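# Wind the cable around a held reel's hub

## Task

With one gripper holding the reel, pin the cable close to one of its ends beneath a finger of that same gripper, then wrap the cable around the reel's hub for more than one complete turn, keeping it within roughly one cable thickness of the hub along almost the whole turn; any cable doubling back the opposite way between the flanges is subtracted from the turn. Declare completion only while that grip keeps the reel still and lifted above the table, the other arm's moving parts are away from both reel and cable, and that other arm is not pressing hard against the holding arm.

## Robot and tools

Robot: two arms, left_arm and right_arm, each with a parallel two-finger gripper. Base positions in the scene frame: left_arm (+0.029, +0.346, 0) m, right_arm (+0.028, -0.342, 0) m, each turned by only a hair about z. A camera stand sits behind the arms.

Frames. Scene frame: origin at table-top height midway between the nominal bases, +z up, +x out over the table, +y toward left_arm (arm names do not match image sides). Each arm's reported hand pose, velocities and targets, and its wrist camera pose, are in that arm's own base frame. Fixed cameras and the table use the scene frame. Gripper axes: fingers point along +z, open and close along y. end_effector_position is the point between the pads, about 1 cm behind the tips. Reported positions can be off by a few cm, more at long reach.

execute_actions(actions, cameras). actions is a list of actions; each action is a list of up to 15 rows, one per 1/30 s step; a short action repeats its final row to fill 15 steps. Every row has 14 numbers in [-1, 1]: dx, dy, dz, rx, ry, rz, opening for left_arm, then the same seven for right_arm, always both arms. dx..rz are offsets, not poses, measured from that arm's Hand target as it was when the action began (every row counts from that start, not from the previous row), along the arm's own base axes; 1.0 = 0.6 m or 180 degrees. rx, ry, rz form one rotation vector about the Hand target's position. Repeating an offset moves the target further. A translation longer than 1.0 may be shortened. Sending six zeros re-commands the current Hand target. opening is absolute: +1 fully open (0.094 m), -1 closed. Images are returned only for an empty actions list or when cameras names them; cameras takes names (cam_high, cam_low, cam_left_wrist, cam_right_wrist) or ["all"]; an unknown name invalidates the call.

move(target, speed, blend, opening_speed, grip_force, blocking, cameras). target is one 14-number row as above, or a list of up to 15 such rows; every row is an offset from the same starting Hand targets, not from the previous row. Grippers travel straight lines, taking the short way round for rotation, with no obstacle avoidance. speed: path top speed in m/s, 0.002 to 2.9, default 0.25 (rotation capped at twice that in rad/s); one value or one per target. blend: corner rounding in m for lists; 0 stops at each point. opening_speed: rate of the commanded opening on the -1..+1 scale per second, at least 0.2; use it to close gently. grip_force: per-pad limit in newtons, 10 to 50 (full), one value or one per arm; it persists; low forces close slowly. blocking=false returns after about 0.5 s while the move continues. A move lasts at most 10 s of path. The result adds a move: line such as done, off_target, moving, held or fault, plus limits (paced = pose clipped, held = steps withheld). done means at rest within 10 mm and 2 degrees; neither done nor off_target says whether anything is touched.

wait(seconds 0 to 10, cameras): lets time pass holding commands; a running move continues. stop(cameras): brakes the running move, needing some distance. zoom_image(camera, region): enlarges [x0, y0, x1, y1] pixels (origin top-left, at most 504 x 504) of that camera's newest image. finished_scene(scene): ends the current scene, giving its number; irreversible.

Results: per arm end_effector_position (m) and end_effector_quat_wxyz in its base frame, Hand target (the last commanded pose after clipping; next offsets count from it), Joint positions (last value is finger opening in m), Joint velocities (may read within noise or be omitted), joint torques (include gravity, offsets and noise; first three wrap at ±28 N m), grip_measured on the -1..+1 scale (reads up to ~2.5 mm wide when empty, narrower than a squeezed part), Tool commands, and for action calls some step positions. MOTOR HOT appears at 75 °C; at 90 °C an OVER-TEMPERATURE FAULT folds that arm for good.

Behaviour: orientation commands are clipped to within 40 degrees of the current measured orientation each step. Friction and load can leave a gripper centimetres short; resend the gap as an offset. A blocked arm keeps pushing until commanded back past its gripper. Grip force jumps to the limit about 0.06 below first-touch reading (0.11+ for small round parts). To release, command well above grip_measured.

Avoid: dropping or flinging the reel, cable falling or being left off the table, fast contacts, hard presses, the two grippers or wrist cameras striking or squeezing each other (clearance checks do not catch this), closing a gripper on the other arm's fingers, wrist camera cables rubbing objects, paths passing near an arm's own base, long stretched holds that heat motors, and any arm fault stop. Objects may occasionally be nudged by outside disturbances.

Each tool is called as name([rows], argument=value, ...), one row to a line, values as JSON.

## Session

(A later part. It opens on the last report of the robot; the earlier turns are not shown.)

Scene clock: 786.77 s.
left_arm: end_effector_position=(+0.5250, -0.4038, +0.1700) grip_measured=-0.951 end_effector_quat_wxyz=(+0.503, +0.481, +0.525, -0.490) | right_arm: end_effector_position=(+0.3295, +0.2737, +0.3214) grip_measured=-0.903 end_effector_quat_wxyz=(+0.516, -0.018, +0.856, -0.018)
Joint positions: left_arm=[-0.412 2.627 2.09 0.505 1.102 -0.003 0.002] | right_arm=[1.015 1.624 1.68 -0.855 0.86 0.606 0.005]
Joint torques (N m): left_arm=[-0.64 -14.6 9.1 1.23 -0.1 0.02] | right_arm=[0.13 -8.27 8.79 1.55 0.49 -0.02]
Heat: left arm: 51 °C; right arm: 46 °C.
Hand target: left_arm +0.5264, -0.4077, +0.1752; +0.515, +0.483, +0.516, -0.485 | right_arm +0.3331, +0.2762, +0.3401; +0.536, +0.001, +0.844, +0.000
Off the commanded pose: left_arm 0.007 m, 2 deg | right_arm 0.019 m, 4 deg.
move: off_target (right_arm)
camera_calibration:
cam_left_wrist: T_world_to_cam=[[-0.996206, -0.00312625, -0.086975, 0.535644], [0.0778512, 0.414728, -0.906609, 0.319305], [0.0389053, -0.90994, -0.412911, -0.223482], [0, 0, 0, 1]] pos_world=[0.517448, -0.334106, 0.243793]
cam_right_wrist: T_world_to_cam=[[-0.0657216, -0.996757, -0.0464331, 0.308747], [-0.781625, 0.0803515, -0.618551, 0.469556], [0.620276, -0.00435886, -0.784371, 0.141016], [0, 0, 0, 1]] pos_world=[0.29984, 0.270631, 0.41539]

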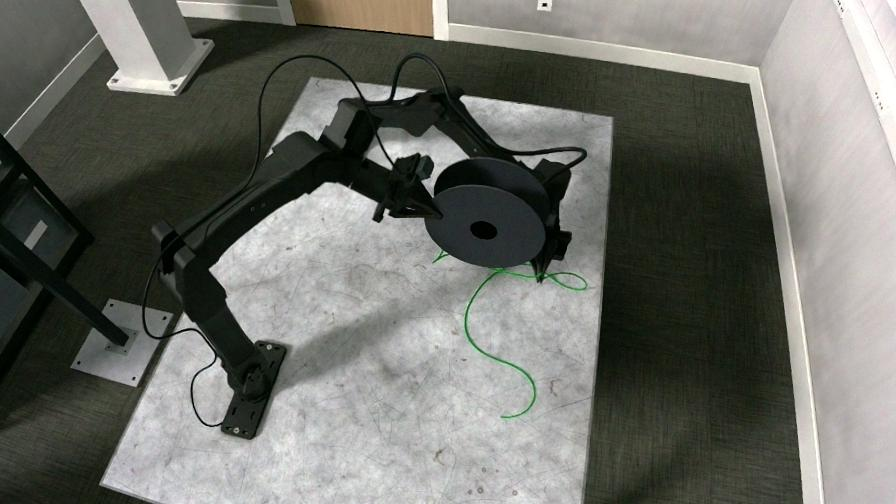

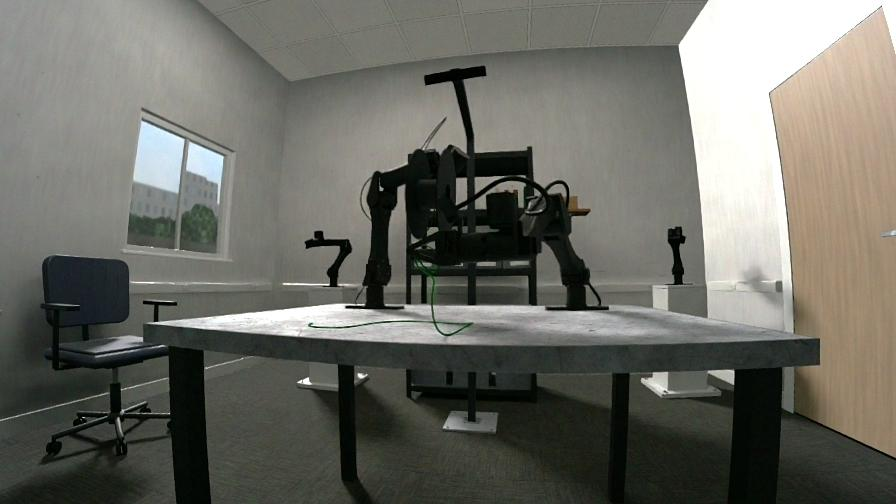

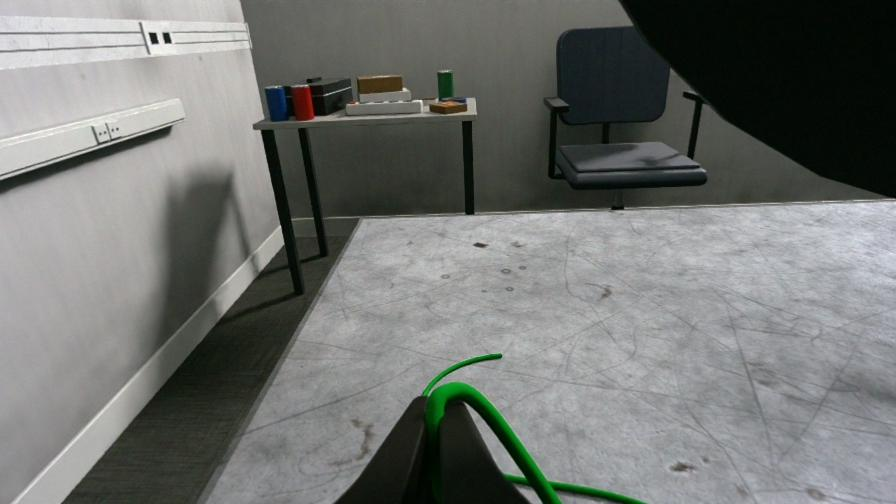

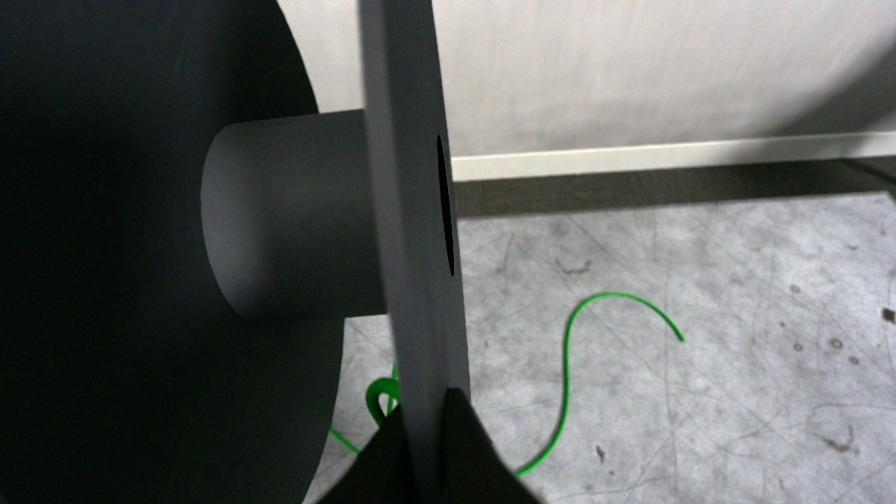

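move([
  [0.04,0.02,0.108,0,0,0,-1,0,0,0,0,0,0,-1],
  [0.007,0.02,0.342,0,0,0.03,-1,0,0,0,0,0,0,-1],
  [-0.11,0.02,0.54,0,0,0.07,-1,0,0,0,0,0,0,-1],
  [-0.243,0.03,0.608,0,0,0.1,-1,0,0,0,0,0,0,-1],
], speed=0.13, blend=[0.03,0.03,0.03,0], cameras=["all"])

zoom_image(camera="cam_low", region=[340, 100, 540, 330])

zoom_image(camera="cam_high", region=[370, 110, 570, 310])

Scene clock: 819.83 s.
left_arm: end_effector_position=(+0.3934, -0.3977, +0.5134) grip_measured=-0.951 end_effector_quat_wxyz=(+0.557, +0.395, +0.611, -0.400) | right_arm: end_effector_position=(+0.3278, +0.2743, +0.3182) grip_measured=-0.903 end_effector_quat_wxyz=(+0.509, -0.024, +0.860, -0.018)
Joint positions: left_arm=[-0.614 2.135 2.732 -0.667 0.582 -0.01 0.002] | right_arm=[1.015 1.624 1.68 -0.868 0.845 0.605 0.005]
Joint torques (N m): left_arm=[-0.27 -14.22 5.64 1.5 -0.01 0.1] | right_arm=[0.17 -8.28 8.83 1.62 0.64 0]
Heat: left arm: 54 °C; right arm: 46 °C.
Hand target: left_arm +0.3806, -0.3897, +0.5400; +0.585, +0.397, +0.585, -0.398 | right_arm +0.3331, +0.2761, +0.3401; +0.536, +0.001, +0.844, +0.000
Off the commanded pose: left_arm 0.031 m, 4 deg | right_arm 0.023 m, 5 deg.
elbow stopped short (left arm): the move would have taken joint 3 (elbow) straighter than the controller allows.
move: off_target (left_arm, right_arm)
camera_calibration:
cam_left_wrist: T_world_to_cam=[[-0.948007, -0.310877, -0.0681013, 0.283433], [-0.0836382, 0.449838, -0.889185, 0.706932], [0.307062, -0.837258, -0.45245, -0.127253], [0, 0, 0, 1]] pos_world=[0.366897, -0.336435, 0.59032]
cam_right_wrist: T_world_to_cam=[[-0.0558517, -0.997672, -0.0391376, 0.303763], [-0.792355, 0.0681399, -0.606243, 0.46903], [0.607498, -0.00284883, -0.794316, 0.146494], [0, 0, 0, 1]] pos_world=[0.299609, 0.271513, 0.412598]

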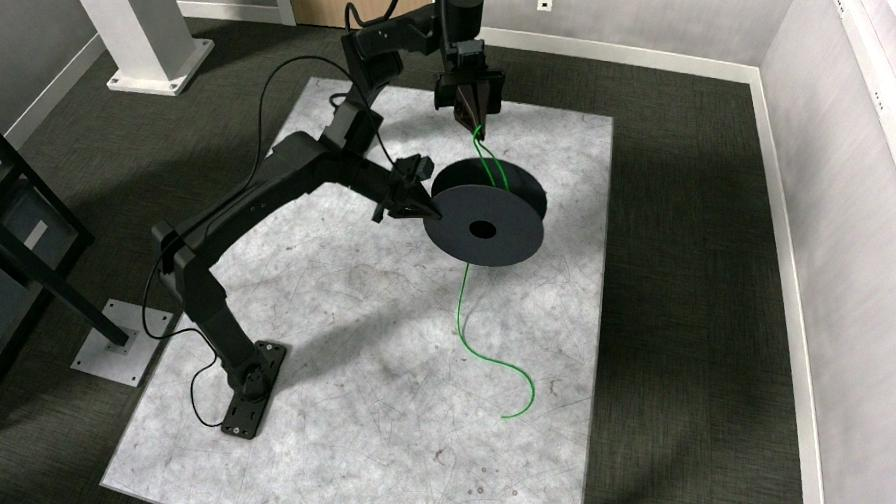

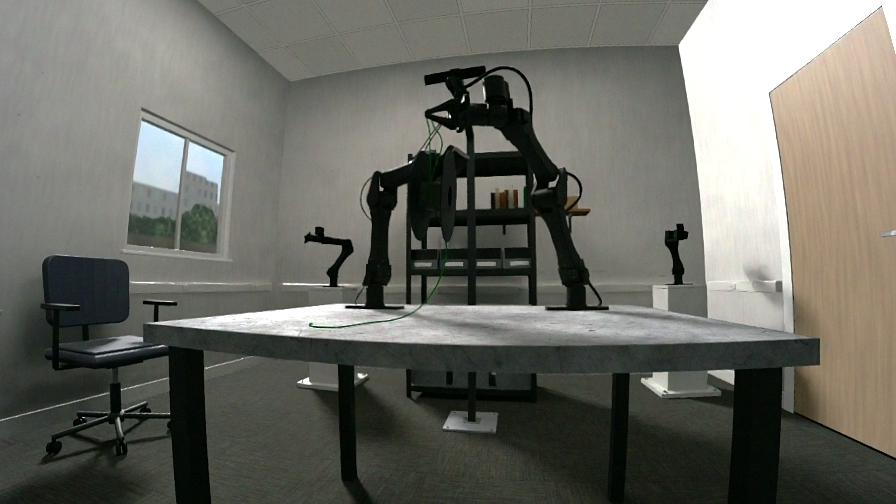

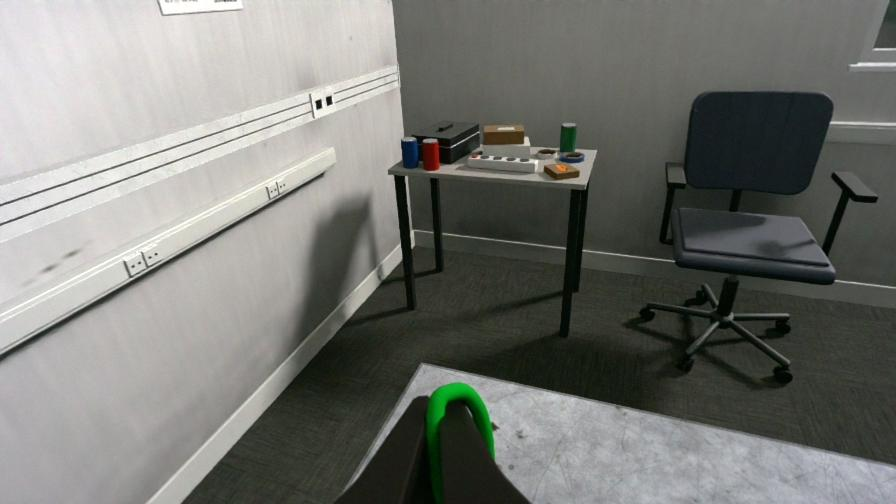

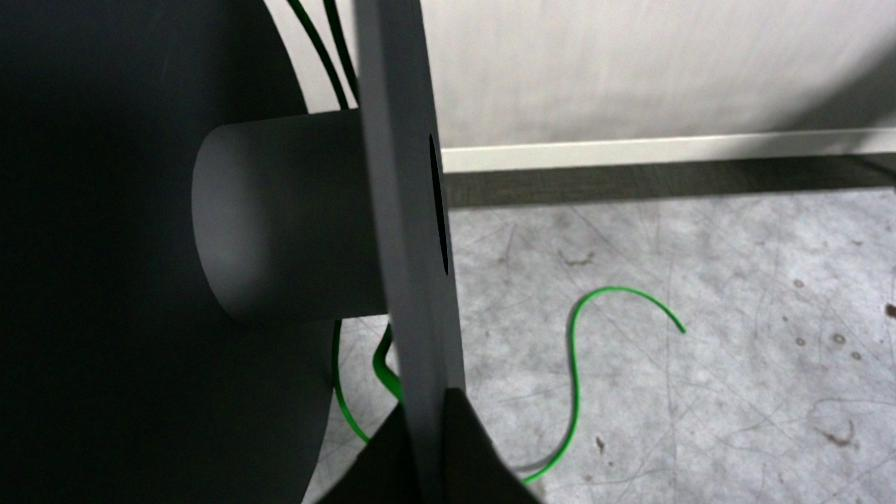

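Scaled by 2.191 from the camera's 896x504 image, which has a finer 1280x720 frame.

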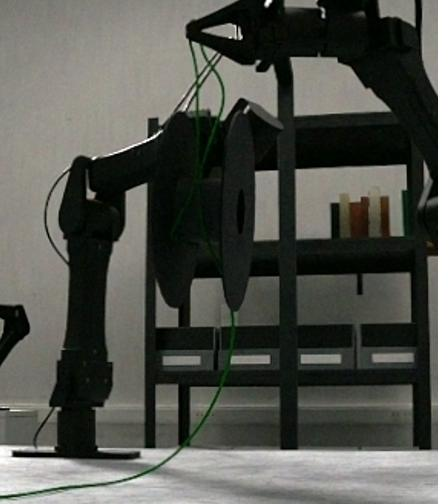

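Scaled by 2.520 from the camera's 896x504 image, which has a finer 1280x720 frame.

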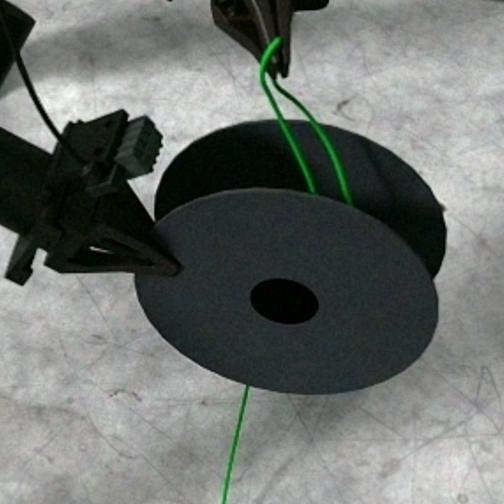

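move([
  [0.2,0.05,-0.15,0,0,0,-1,0,0,0,0,0,0,-1],
  [0.25,0.25,-0.13,0,0,0,-1,0,0,0,0,0,0,-1],
], blend=[0.03,0], speed=0.15, cameras=["all"])

Scene clock: 856.93 s.
left_arm: end_effector_position=(+0.5331, -0.2374, +0.4578) grip_measured=-0.951 end_effector_quat_wxyz=(+0.583, +0.389, +0.593, -0.397) | right_arm: end_effector_position=(+0.3278, +0.2744, +0.3181) grip_measured=-0.903 end_effector_quat_wxyz=(+0.509, -0.024, +0.860, -0.018)
Joint positions: left_arm=[-0.154 2.255 2.587 -0.344 1.024 -0.007 0.002] | right_arm=[1.015 1.624 1.68 -0.868 0.845 0.605 0.005]
Joint torques (N m): left_arm=[-0.29 -11.33 9.76 1.05 0.15 0.03] | right_arm=[0.2 -8.31 8.84 1.63 0.65 0]
Heat: left arm: 47 °C; right arm: 46 °C.
Hand target: left_arm +0.5306, -0.2398, +0.4620; +0.585, +0.397, +0.585, -0.398 | right_arm +0.3331, +0.2761, +0.3401; +0.536, +0.001, +0.844, +0.000
Off the commanded pose: left_arm 0.005 m, 1 deg | right_arm 0.023 m, 5 deg.
move: off_target (right_arm)
camera_calibration:
cam_left_wrist: T_world_to_cam=[[-0.93774, -0.332121, -0.101687, 0.466656], [-0.0485309, 0.41517, -0.908448, 0.578951], [0.343932, -0.846953, -0.40544, -0.10456], [0, 0, 0, 1]] pos_world=[0.50166, -0.173935, 0.531007]
cam_right_wrist: T_world_to_cam=[[-0.0553265, -0.997694, -0.0393254, 0.303689], [-0.792648, 0.0678379, -0.605894, 0.469055], [0.607164, -0.00235079, -0.794573, 0.146567], [0, 0, 0, 1]] pos_world=[0.299608, 0.271513, 0.412598]

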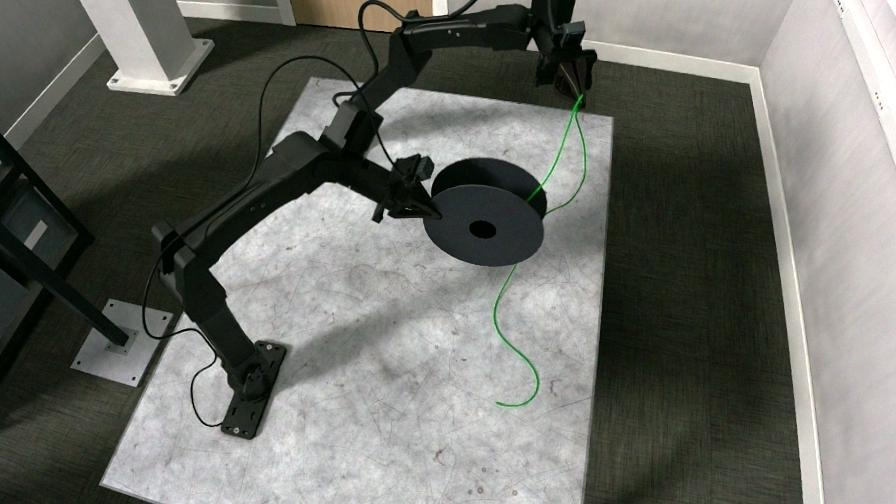

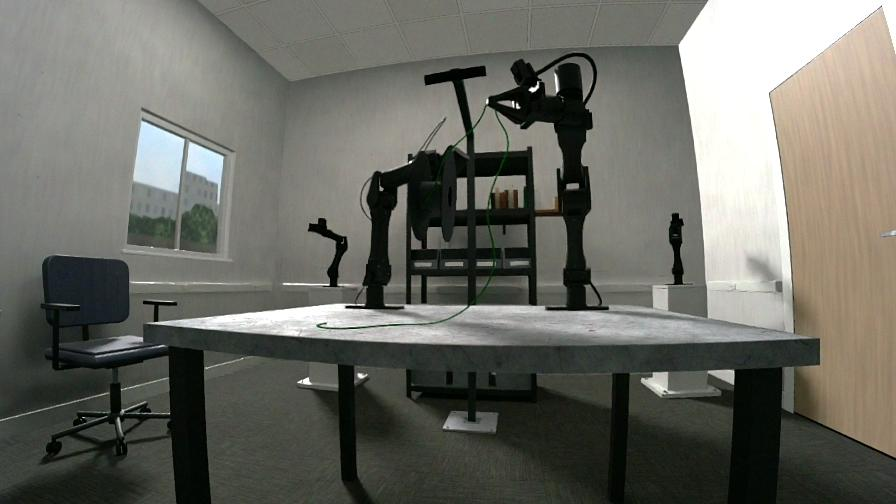

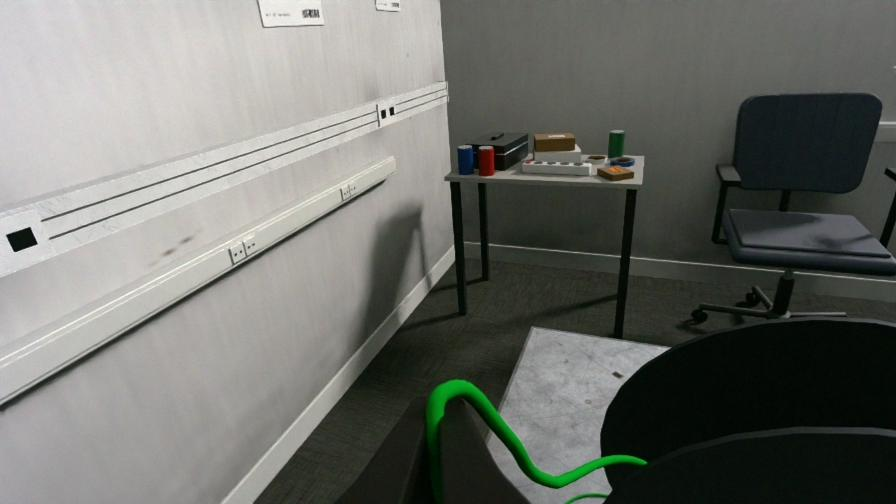

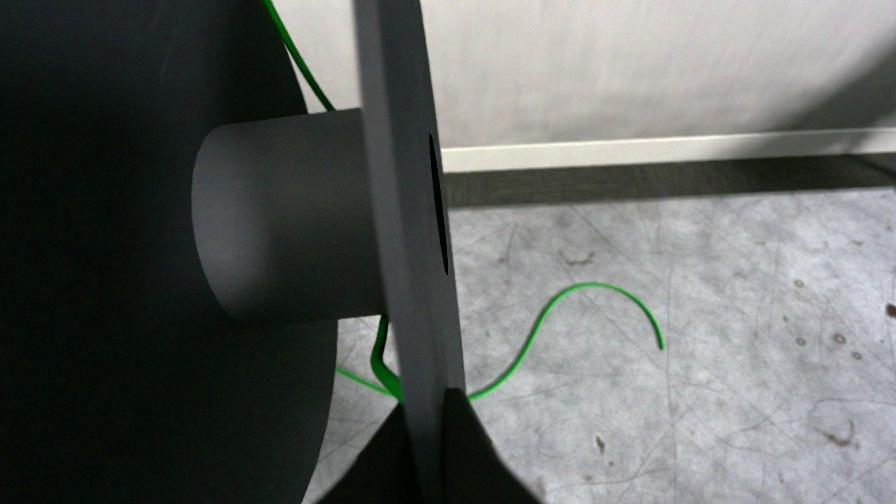

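move([
  [-0.217,-0.033,0.097,0,0,0,-1,0,0,0,0,0,0,-1],
  [-0.467,0.0,0.013,0,0,-0.05,-1,0,0,0,0,0,0,-1],
], blend=[0.04,0], speed=0.15, cameras=["all"])

Scene clock: 874.53 s.
left_arm: end_effector_position=(+0.2698, -0.2396, +0.4506) grip_measured=-0.951 end_effector_quat_wxyz=(+0.532, +0.417, +0.591, -0.441) | right_arm: end_effector_position=(+0.3248, +0.2843, +0.3191) grip_measured=-0.903 end_effector_quat_wxyz=(+0.509, -0.034, +0.860, -0.002)
Joint positions: left_arm=[-0.291 1.222 1.382 -0.247 1.013 -0.003 0.002] | right_arm=[1.028 1.624 1.68 -0.845 0.822 0.592 0.005]
Joint torques (N m): left_arm=[-0.49 -6.8 7.51 1.5 0.5 0.08] | right_arm=[-0.8 -8.34 8.76 1.47 0.87 0.11]
Heat: left arm: 47 °C; right arm: 46 °C.
Hand target: left_arm +0.2504, -0.2397, +0.4698; +0.552, +0.442, +0.552, -0.443 | right_arm +0.3331, +0.2761, +0.3401; +0.536, +0.001, +0.844, +0.000
Off the commanded pose: left_arm 0.027 m, 6 deg | right_arm 0.024 m, 5 deg.
move: off_target (left_arm, right_arm)
camera_calibration:
cam_left_wrist: T_world_to_cam=[[-0.977128, -0.208894, -0.0398004, 0.230594], [-0.0572114, 0.4385, -0.896908, 0.563255], [0.204812, -0.874117, -0.440422, 0.0278976], [0, 0, 0, 1]] pos_world=[0.25183, -0.174432, 0.526653]
cam_right_wrist: T_world_to_cam=[[-0.0215351, -0.998177, -0.0563746, 0.308089], [-0.795313, 0.0512723, -0.604027, 0.471654], [0.605817, 0.0318276, -0.794967, 0.139962], [0, 0, 0, 1]] pos_world=[0.296956, 0.27889, 0.413525]

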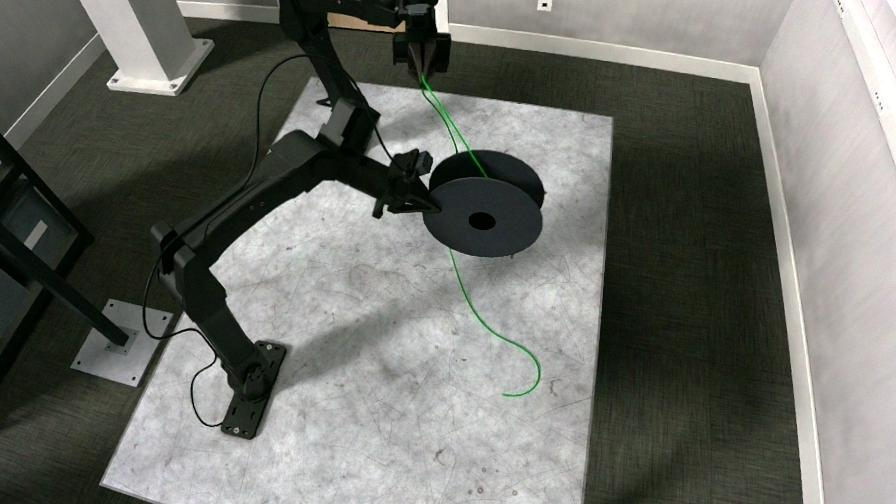

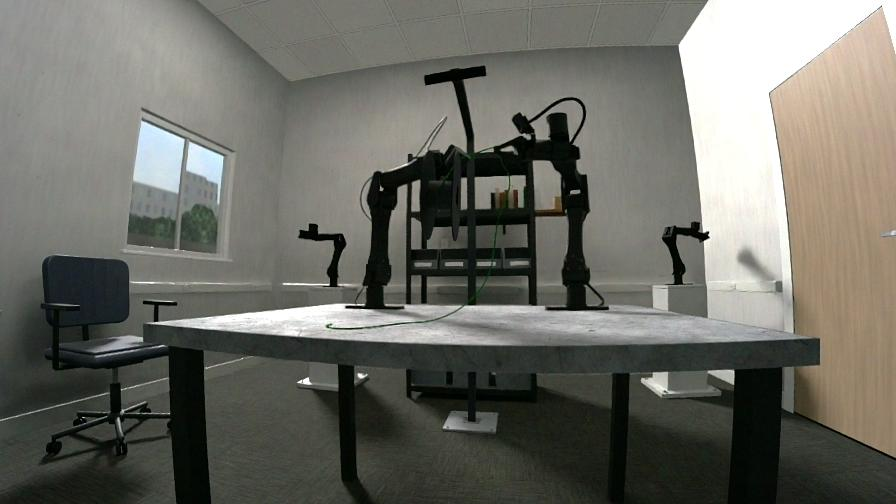

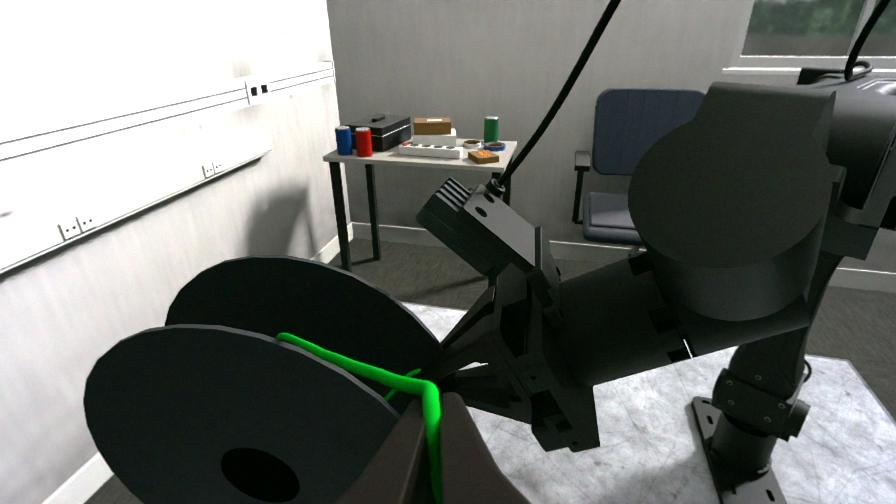

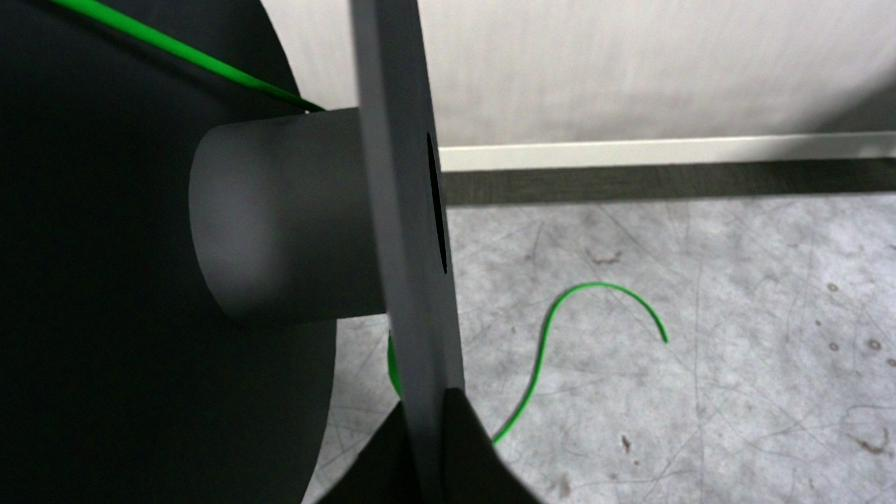

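move([
  [-0.067,-0.025,-0.15,0,0,-0.05,-1,0,0,0,0,0,0,-1],
  [-0.05,-0.033,-0.35,0,0,-0.05,-1,0,0,0,0,0,0,-1],
], blend=[0.03,0], speed=0.12, cameras=["all"])

Scene clock: 903.90 s.
left_arm: end_effector_position=(+0.2288, -0.2571, +0.2655) grip_measured=-0.951 end_effector_quat_wxyz=(+0.527, +0.473, +0.523, -0.474) | right_arm: end_effector_position=(+0.3196, +0.2871, +0.3092) grip_measured=-0.903 end_effector_quat_wxyz=(+0.491, -0.053, +0.870, -0.005)
Joint positions: left_arm=[-0.359 1.19 0.543 0.657 1.108 -0.006 0.002] | right_arm=[1.032 1.63 1.68 -0.879 0.79 0.588 0.005]
Joint torques (N m): left_arm=[-0.8 -2.82 6.27 1.09 0.38 0.05] | right_arm=[-1.03 -9.2 8.61 1.69 1.19 0.2]
Heat: left arm: 43 °C; right arm: 47 °C.
Hand target: left_arm +0.2204, -0.2595, +0.2597; +0.515, +0.483, +0.516, -0.485 | right_arm +0.3331, +0.2762, +0.3401; +0.536, +0.001, +0.844, +0.000
Off the commanded pose: left_arm 0.010 m, 2 deg | right_arm 0.035 m, 9 deg.
move: off_target (right_arm)
camera_calibration:
cam_left_wrist: T_world_to_cam=[[-0.991078, -0.0514965, -0.122933, 0.245186], [0.091901, 0.403998, -0.910132, 0.363025], [0.0965333, -0.913309, -0.395661, -0.0576612], [0, 0, 0, 1]] pos_world=[0.215202, -0.186697, 0.337728]
cam_right_wrist: T_world_to_cam=[[0.00569772, -0.999538, -0.0298455, 0.293697], [-0.820191, 0.0124028, -0.571956, 0.470487], [0.572062, 0.0277379, -0.819741, 0.15477], [0, 0, 0, 1]] pos_world=[0.295678, 0.283433, 0.404735]

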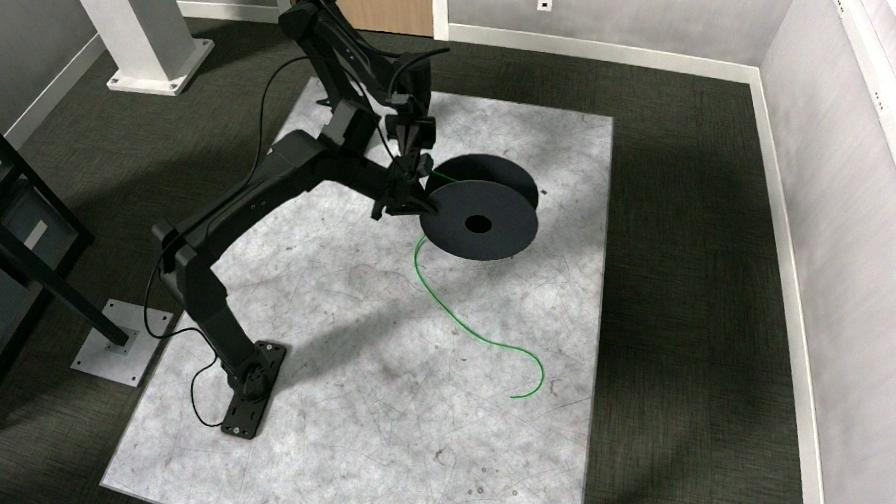

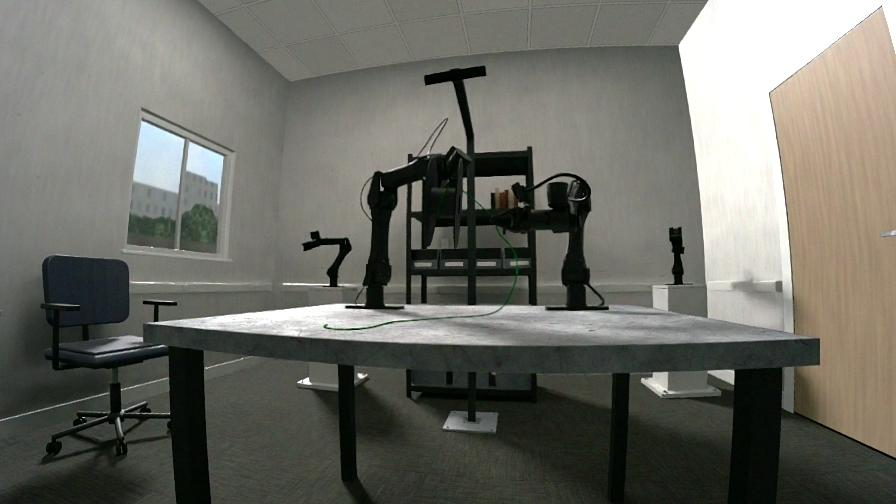

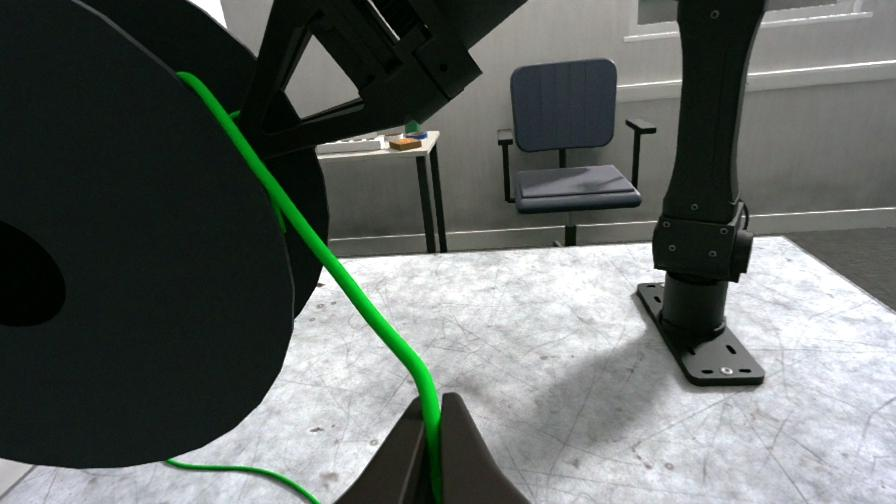

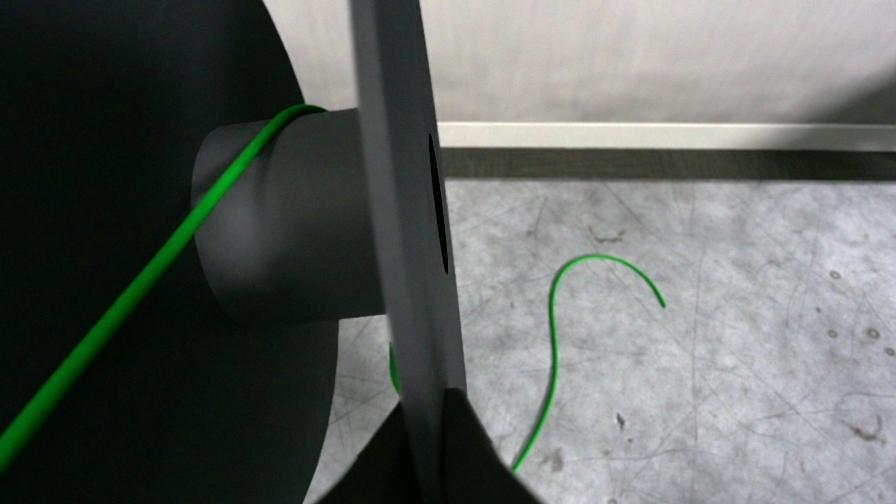

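move([
  [0.016,-0.05,-0.166,0,0,0,-1,0,0,0,0,0,0,-1],
  [0.233,-0.083,-0.241,0,0,0,-1,0,0,0,0,0,0,-1],
], blend=[0.03,0], speed=0.12, cameras=["all"])

Scene clock: 924.03 s.
left_arm: end_effector_position=(+0.3545, -0.3121, +0.1209) grip_measured=-0.951 end_effector_quat_wxyz=(+0.518, +0.486, +0.509, -0.485) | right_arm: end_effector_position=(+0.3214, +0.2833, +0.3086) grip_measured=-0.903 end_effector_quat_wxyz=(+0.493, -0.043, +0.869, -0.011)
Joint positions: left_arm=[-0.369 2.178 0.899 1.299 1.146 -0.008 0.002] | right_arm=[1.029 1.633 1.68 -0.887 0.808 0.606 0.005]
Joint torques (N m): left_arm=[0.99 -8.39 6.43 0.87 0.01 0.05] | right_arm=[-0.8 -9.43 8.75 1.72 1.03 0.05]
Heat: left arm: 42 °C; right arm: 47 °C.
Hand target: left_arm +0.3602, -0.3093, +0.1152; +0.515, +0.483, +0.516, -0.485 | right_arm +0.3331, +0.2761, +0.3401; +0.536, +0.001, +0.844, +0.000
Off the commanded pose: left_arm 0.009 m, 1 deg | right_arm 0.034 m, 8 deg.
move: off_target (right_arm)
camera_calibration:
cam_left_wrist: T_world_to_cam=[[-0.991562, -0.00464842, -0.129553, 0.364832], [0.11712, 0.396292, -0.910624, 0.23087], [0.0555738, -0.918113, -0.392404, -0.164542], [0, 0, 0, 1]] pos_world=[0.343858, -0.240864, 0.192934]
cam_right_wrist: T_world_to_cam=[[-0.0188183, -0.999386, -0.0295455, 0.297515], [-0.816701, 0.0324115, -0.576151, 0.466194], [0.576755, 0.0132876, -0.816809, 0.155043], [0, 0, 0, 1]] pos_world=[0.296918, 0.280163, 0.404028]

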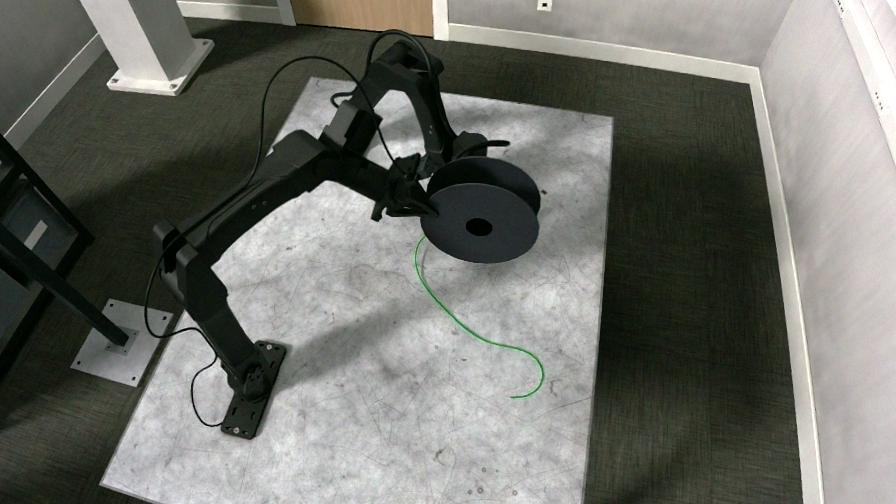

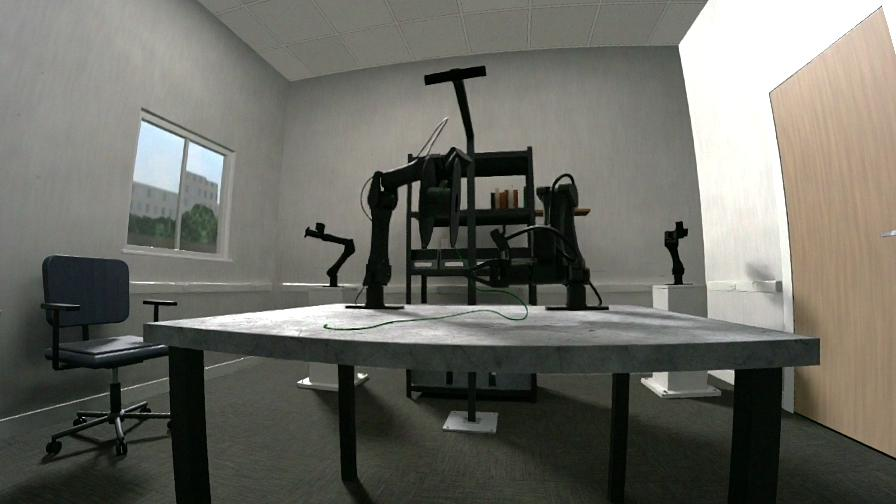

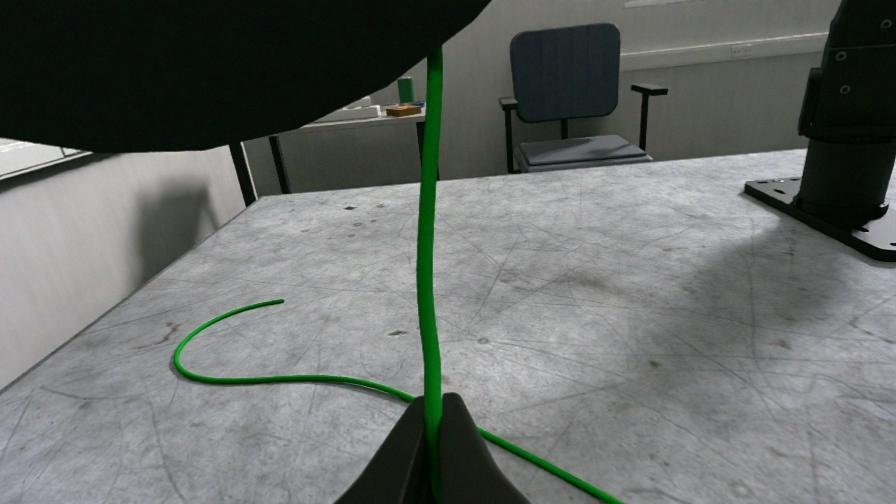

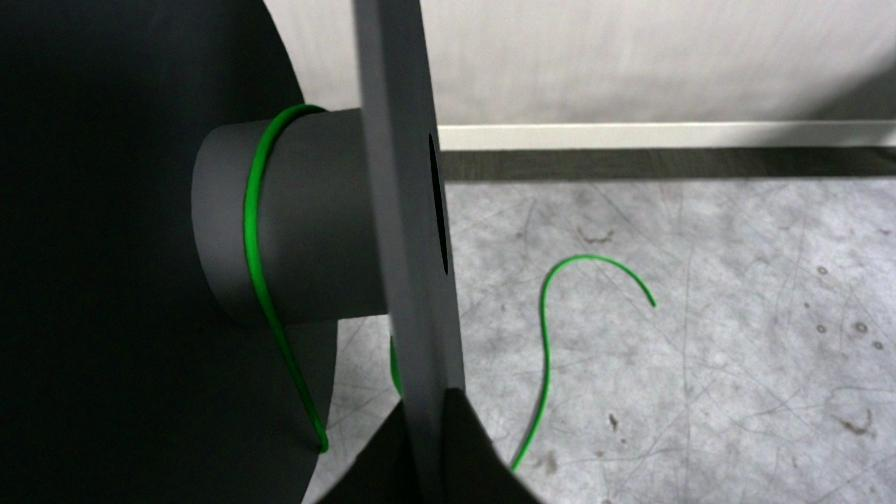

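move([
  [0,0,0,0,0,0,-0.4,0,0,0,0,0,0,-1],
  [0,0.12,-0.03,0,0,0,-0.2,0,0,0,0,0,0,-1],
], speed=0.12, opening_speed=0.5, cameras=["all"])

Scene clock: 956.87 s.
left_arm: end_effector_position=(+0.3630, -0.2380, +0.0986) grip_measured=-0.202 end_effector_quat_wxyz=(+0.504, +0.473, +0.531, -0.490) | right_arm: end_effector_position=(+0.3244, +0.2797, +0.3116) grip_measured=-0.903 end_effector_quat_wxyz=(+0.500, -0.035, +0.865, -0.017)
Joint positions: left_arm=[-0.167 2.204 0.837 1.321 1.332 0.001 0.037] | right_arm=[1.025 1.633 1.68 -0.88 0.83 0.606 0.005]
Joint torques (N m): left_arm=[0.14 -8.36 3.99 1.29 0.14 0.2] | right_arm=[-0.54 -9.31 8.76 1.7 0.8 0.02]
Heat: left arm: 43 °C; right arm: 47 °C.
Hand target: left_arm +0.3603, -0.2373, +0.0972; +0.515, +0.483, +0.516, -0.485 | right_arm +0.3331, +0.2762, +0.3401; +0.536, +0.001, +0.844, +0.000
Off the commanded pose: left_arm 0.003 m, 3 deg | right_arm 0.030 m, 7 deg.
move: off_target (left_arm, right_arm); target 2's new opening was sent with left_arm's hand 0.003 m and 3 deg from that target
camera_calibration:
cam_left_wrist: T_world_to_cam=[[-0.996949, -0.0180569, -0.0759399, 0.364206], [0.0617985, 0.411741, -0.909203, 0.203785], [0.0476849, -0.911122, -0.409369, -0.0995937], [0, 0, 0, 1]] pos_world=[0.35525, -0.168072, 0.172169]
cam_right_wrist: T_world_to_cam=[[-0.0373789, -0.998922, -0.0275075, 0.299413], [-0.805707, 0.0464094, -0.590494, 0.467455], [0.591134, 0.0000909297, -0.806573, 0.151678], [0, 0, 0, 1]] pos_world=[0.298162, 0.277382, 0.406604]

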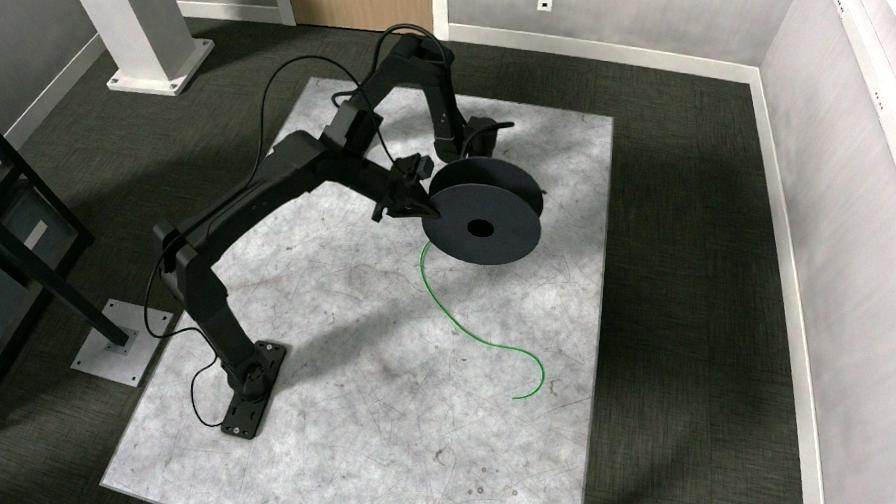

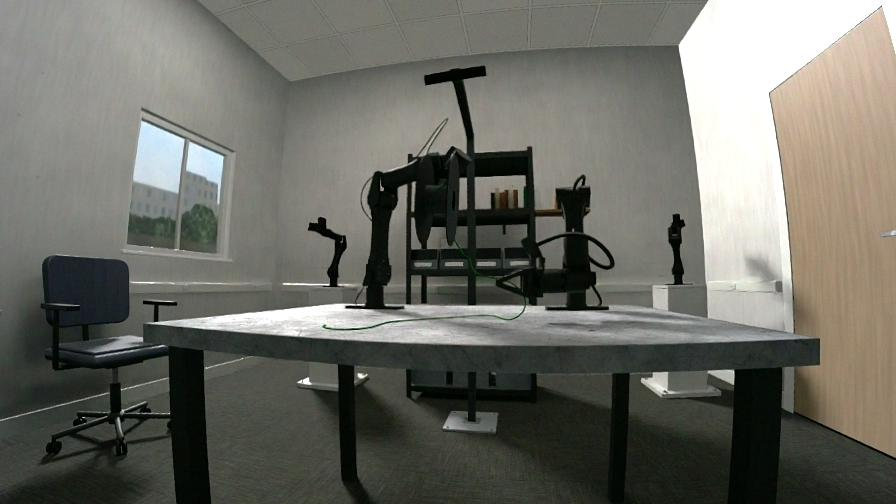

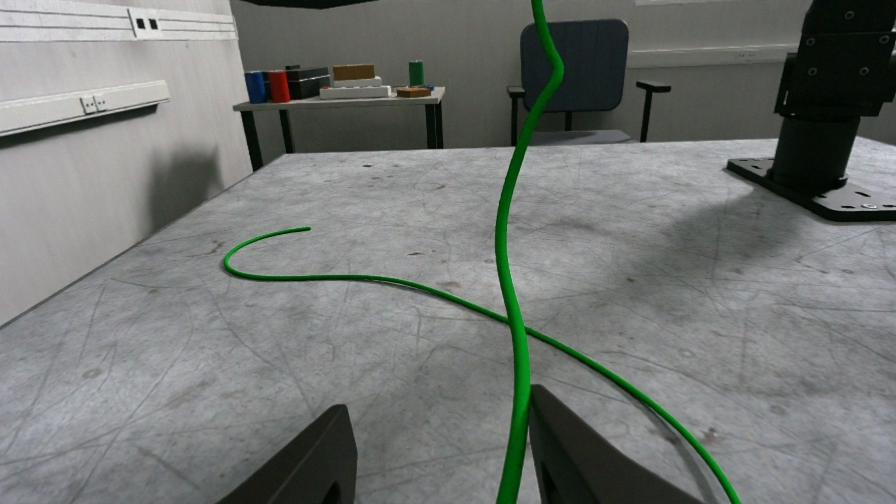

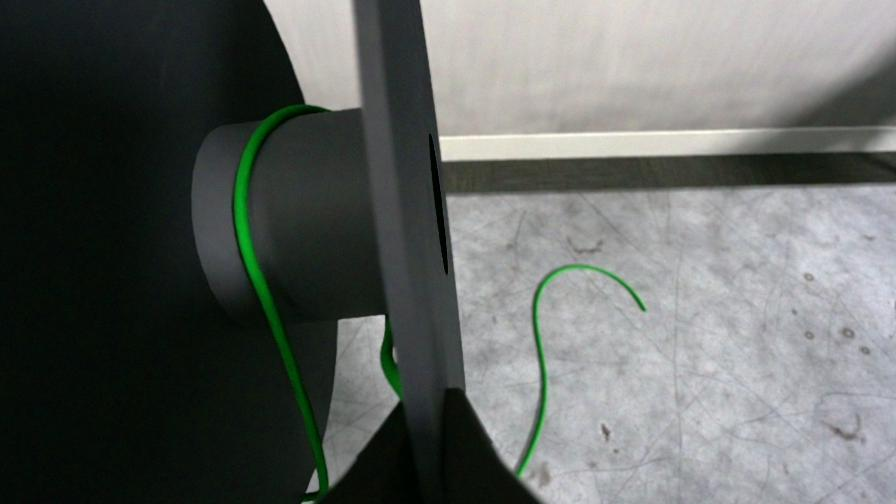

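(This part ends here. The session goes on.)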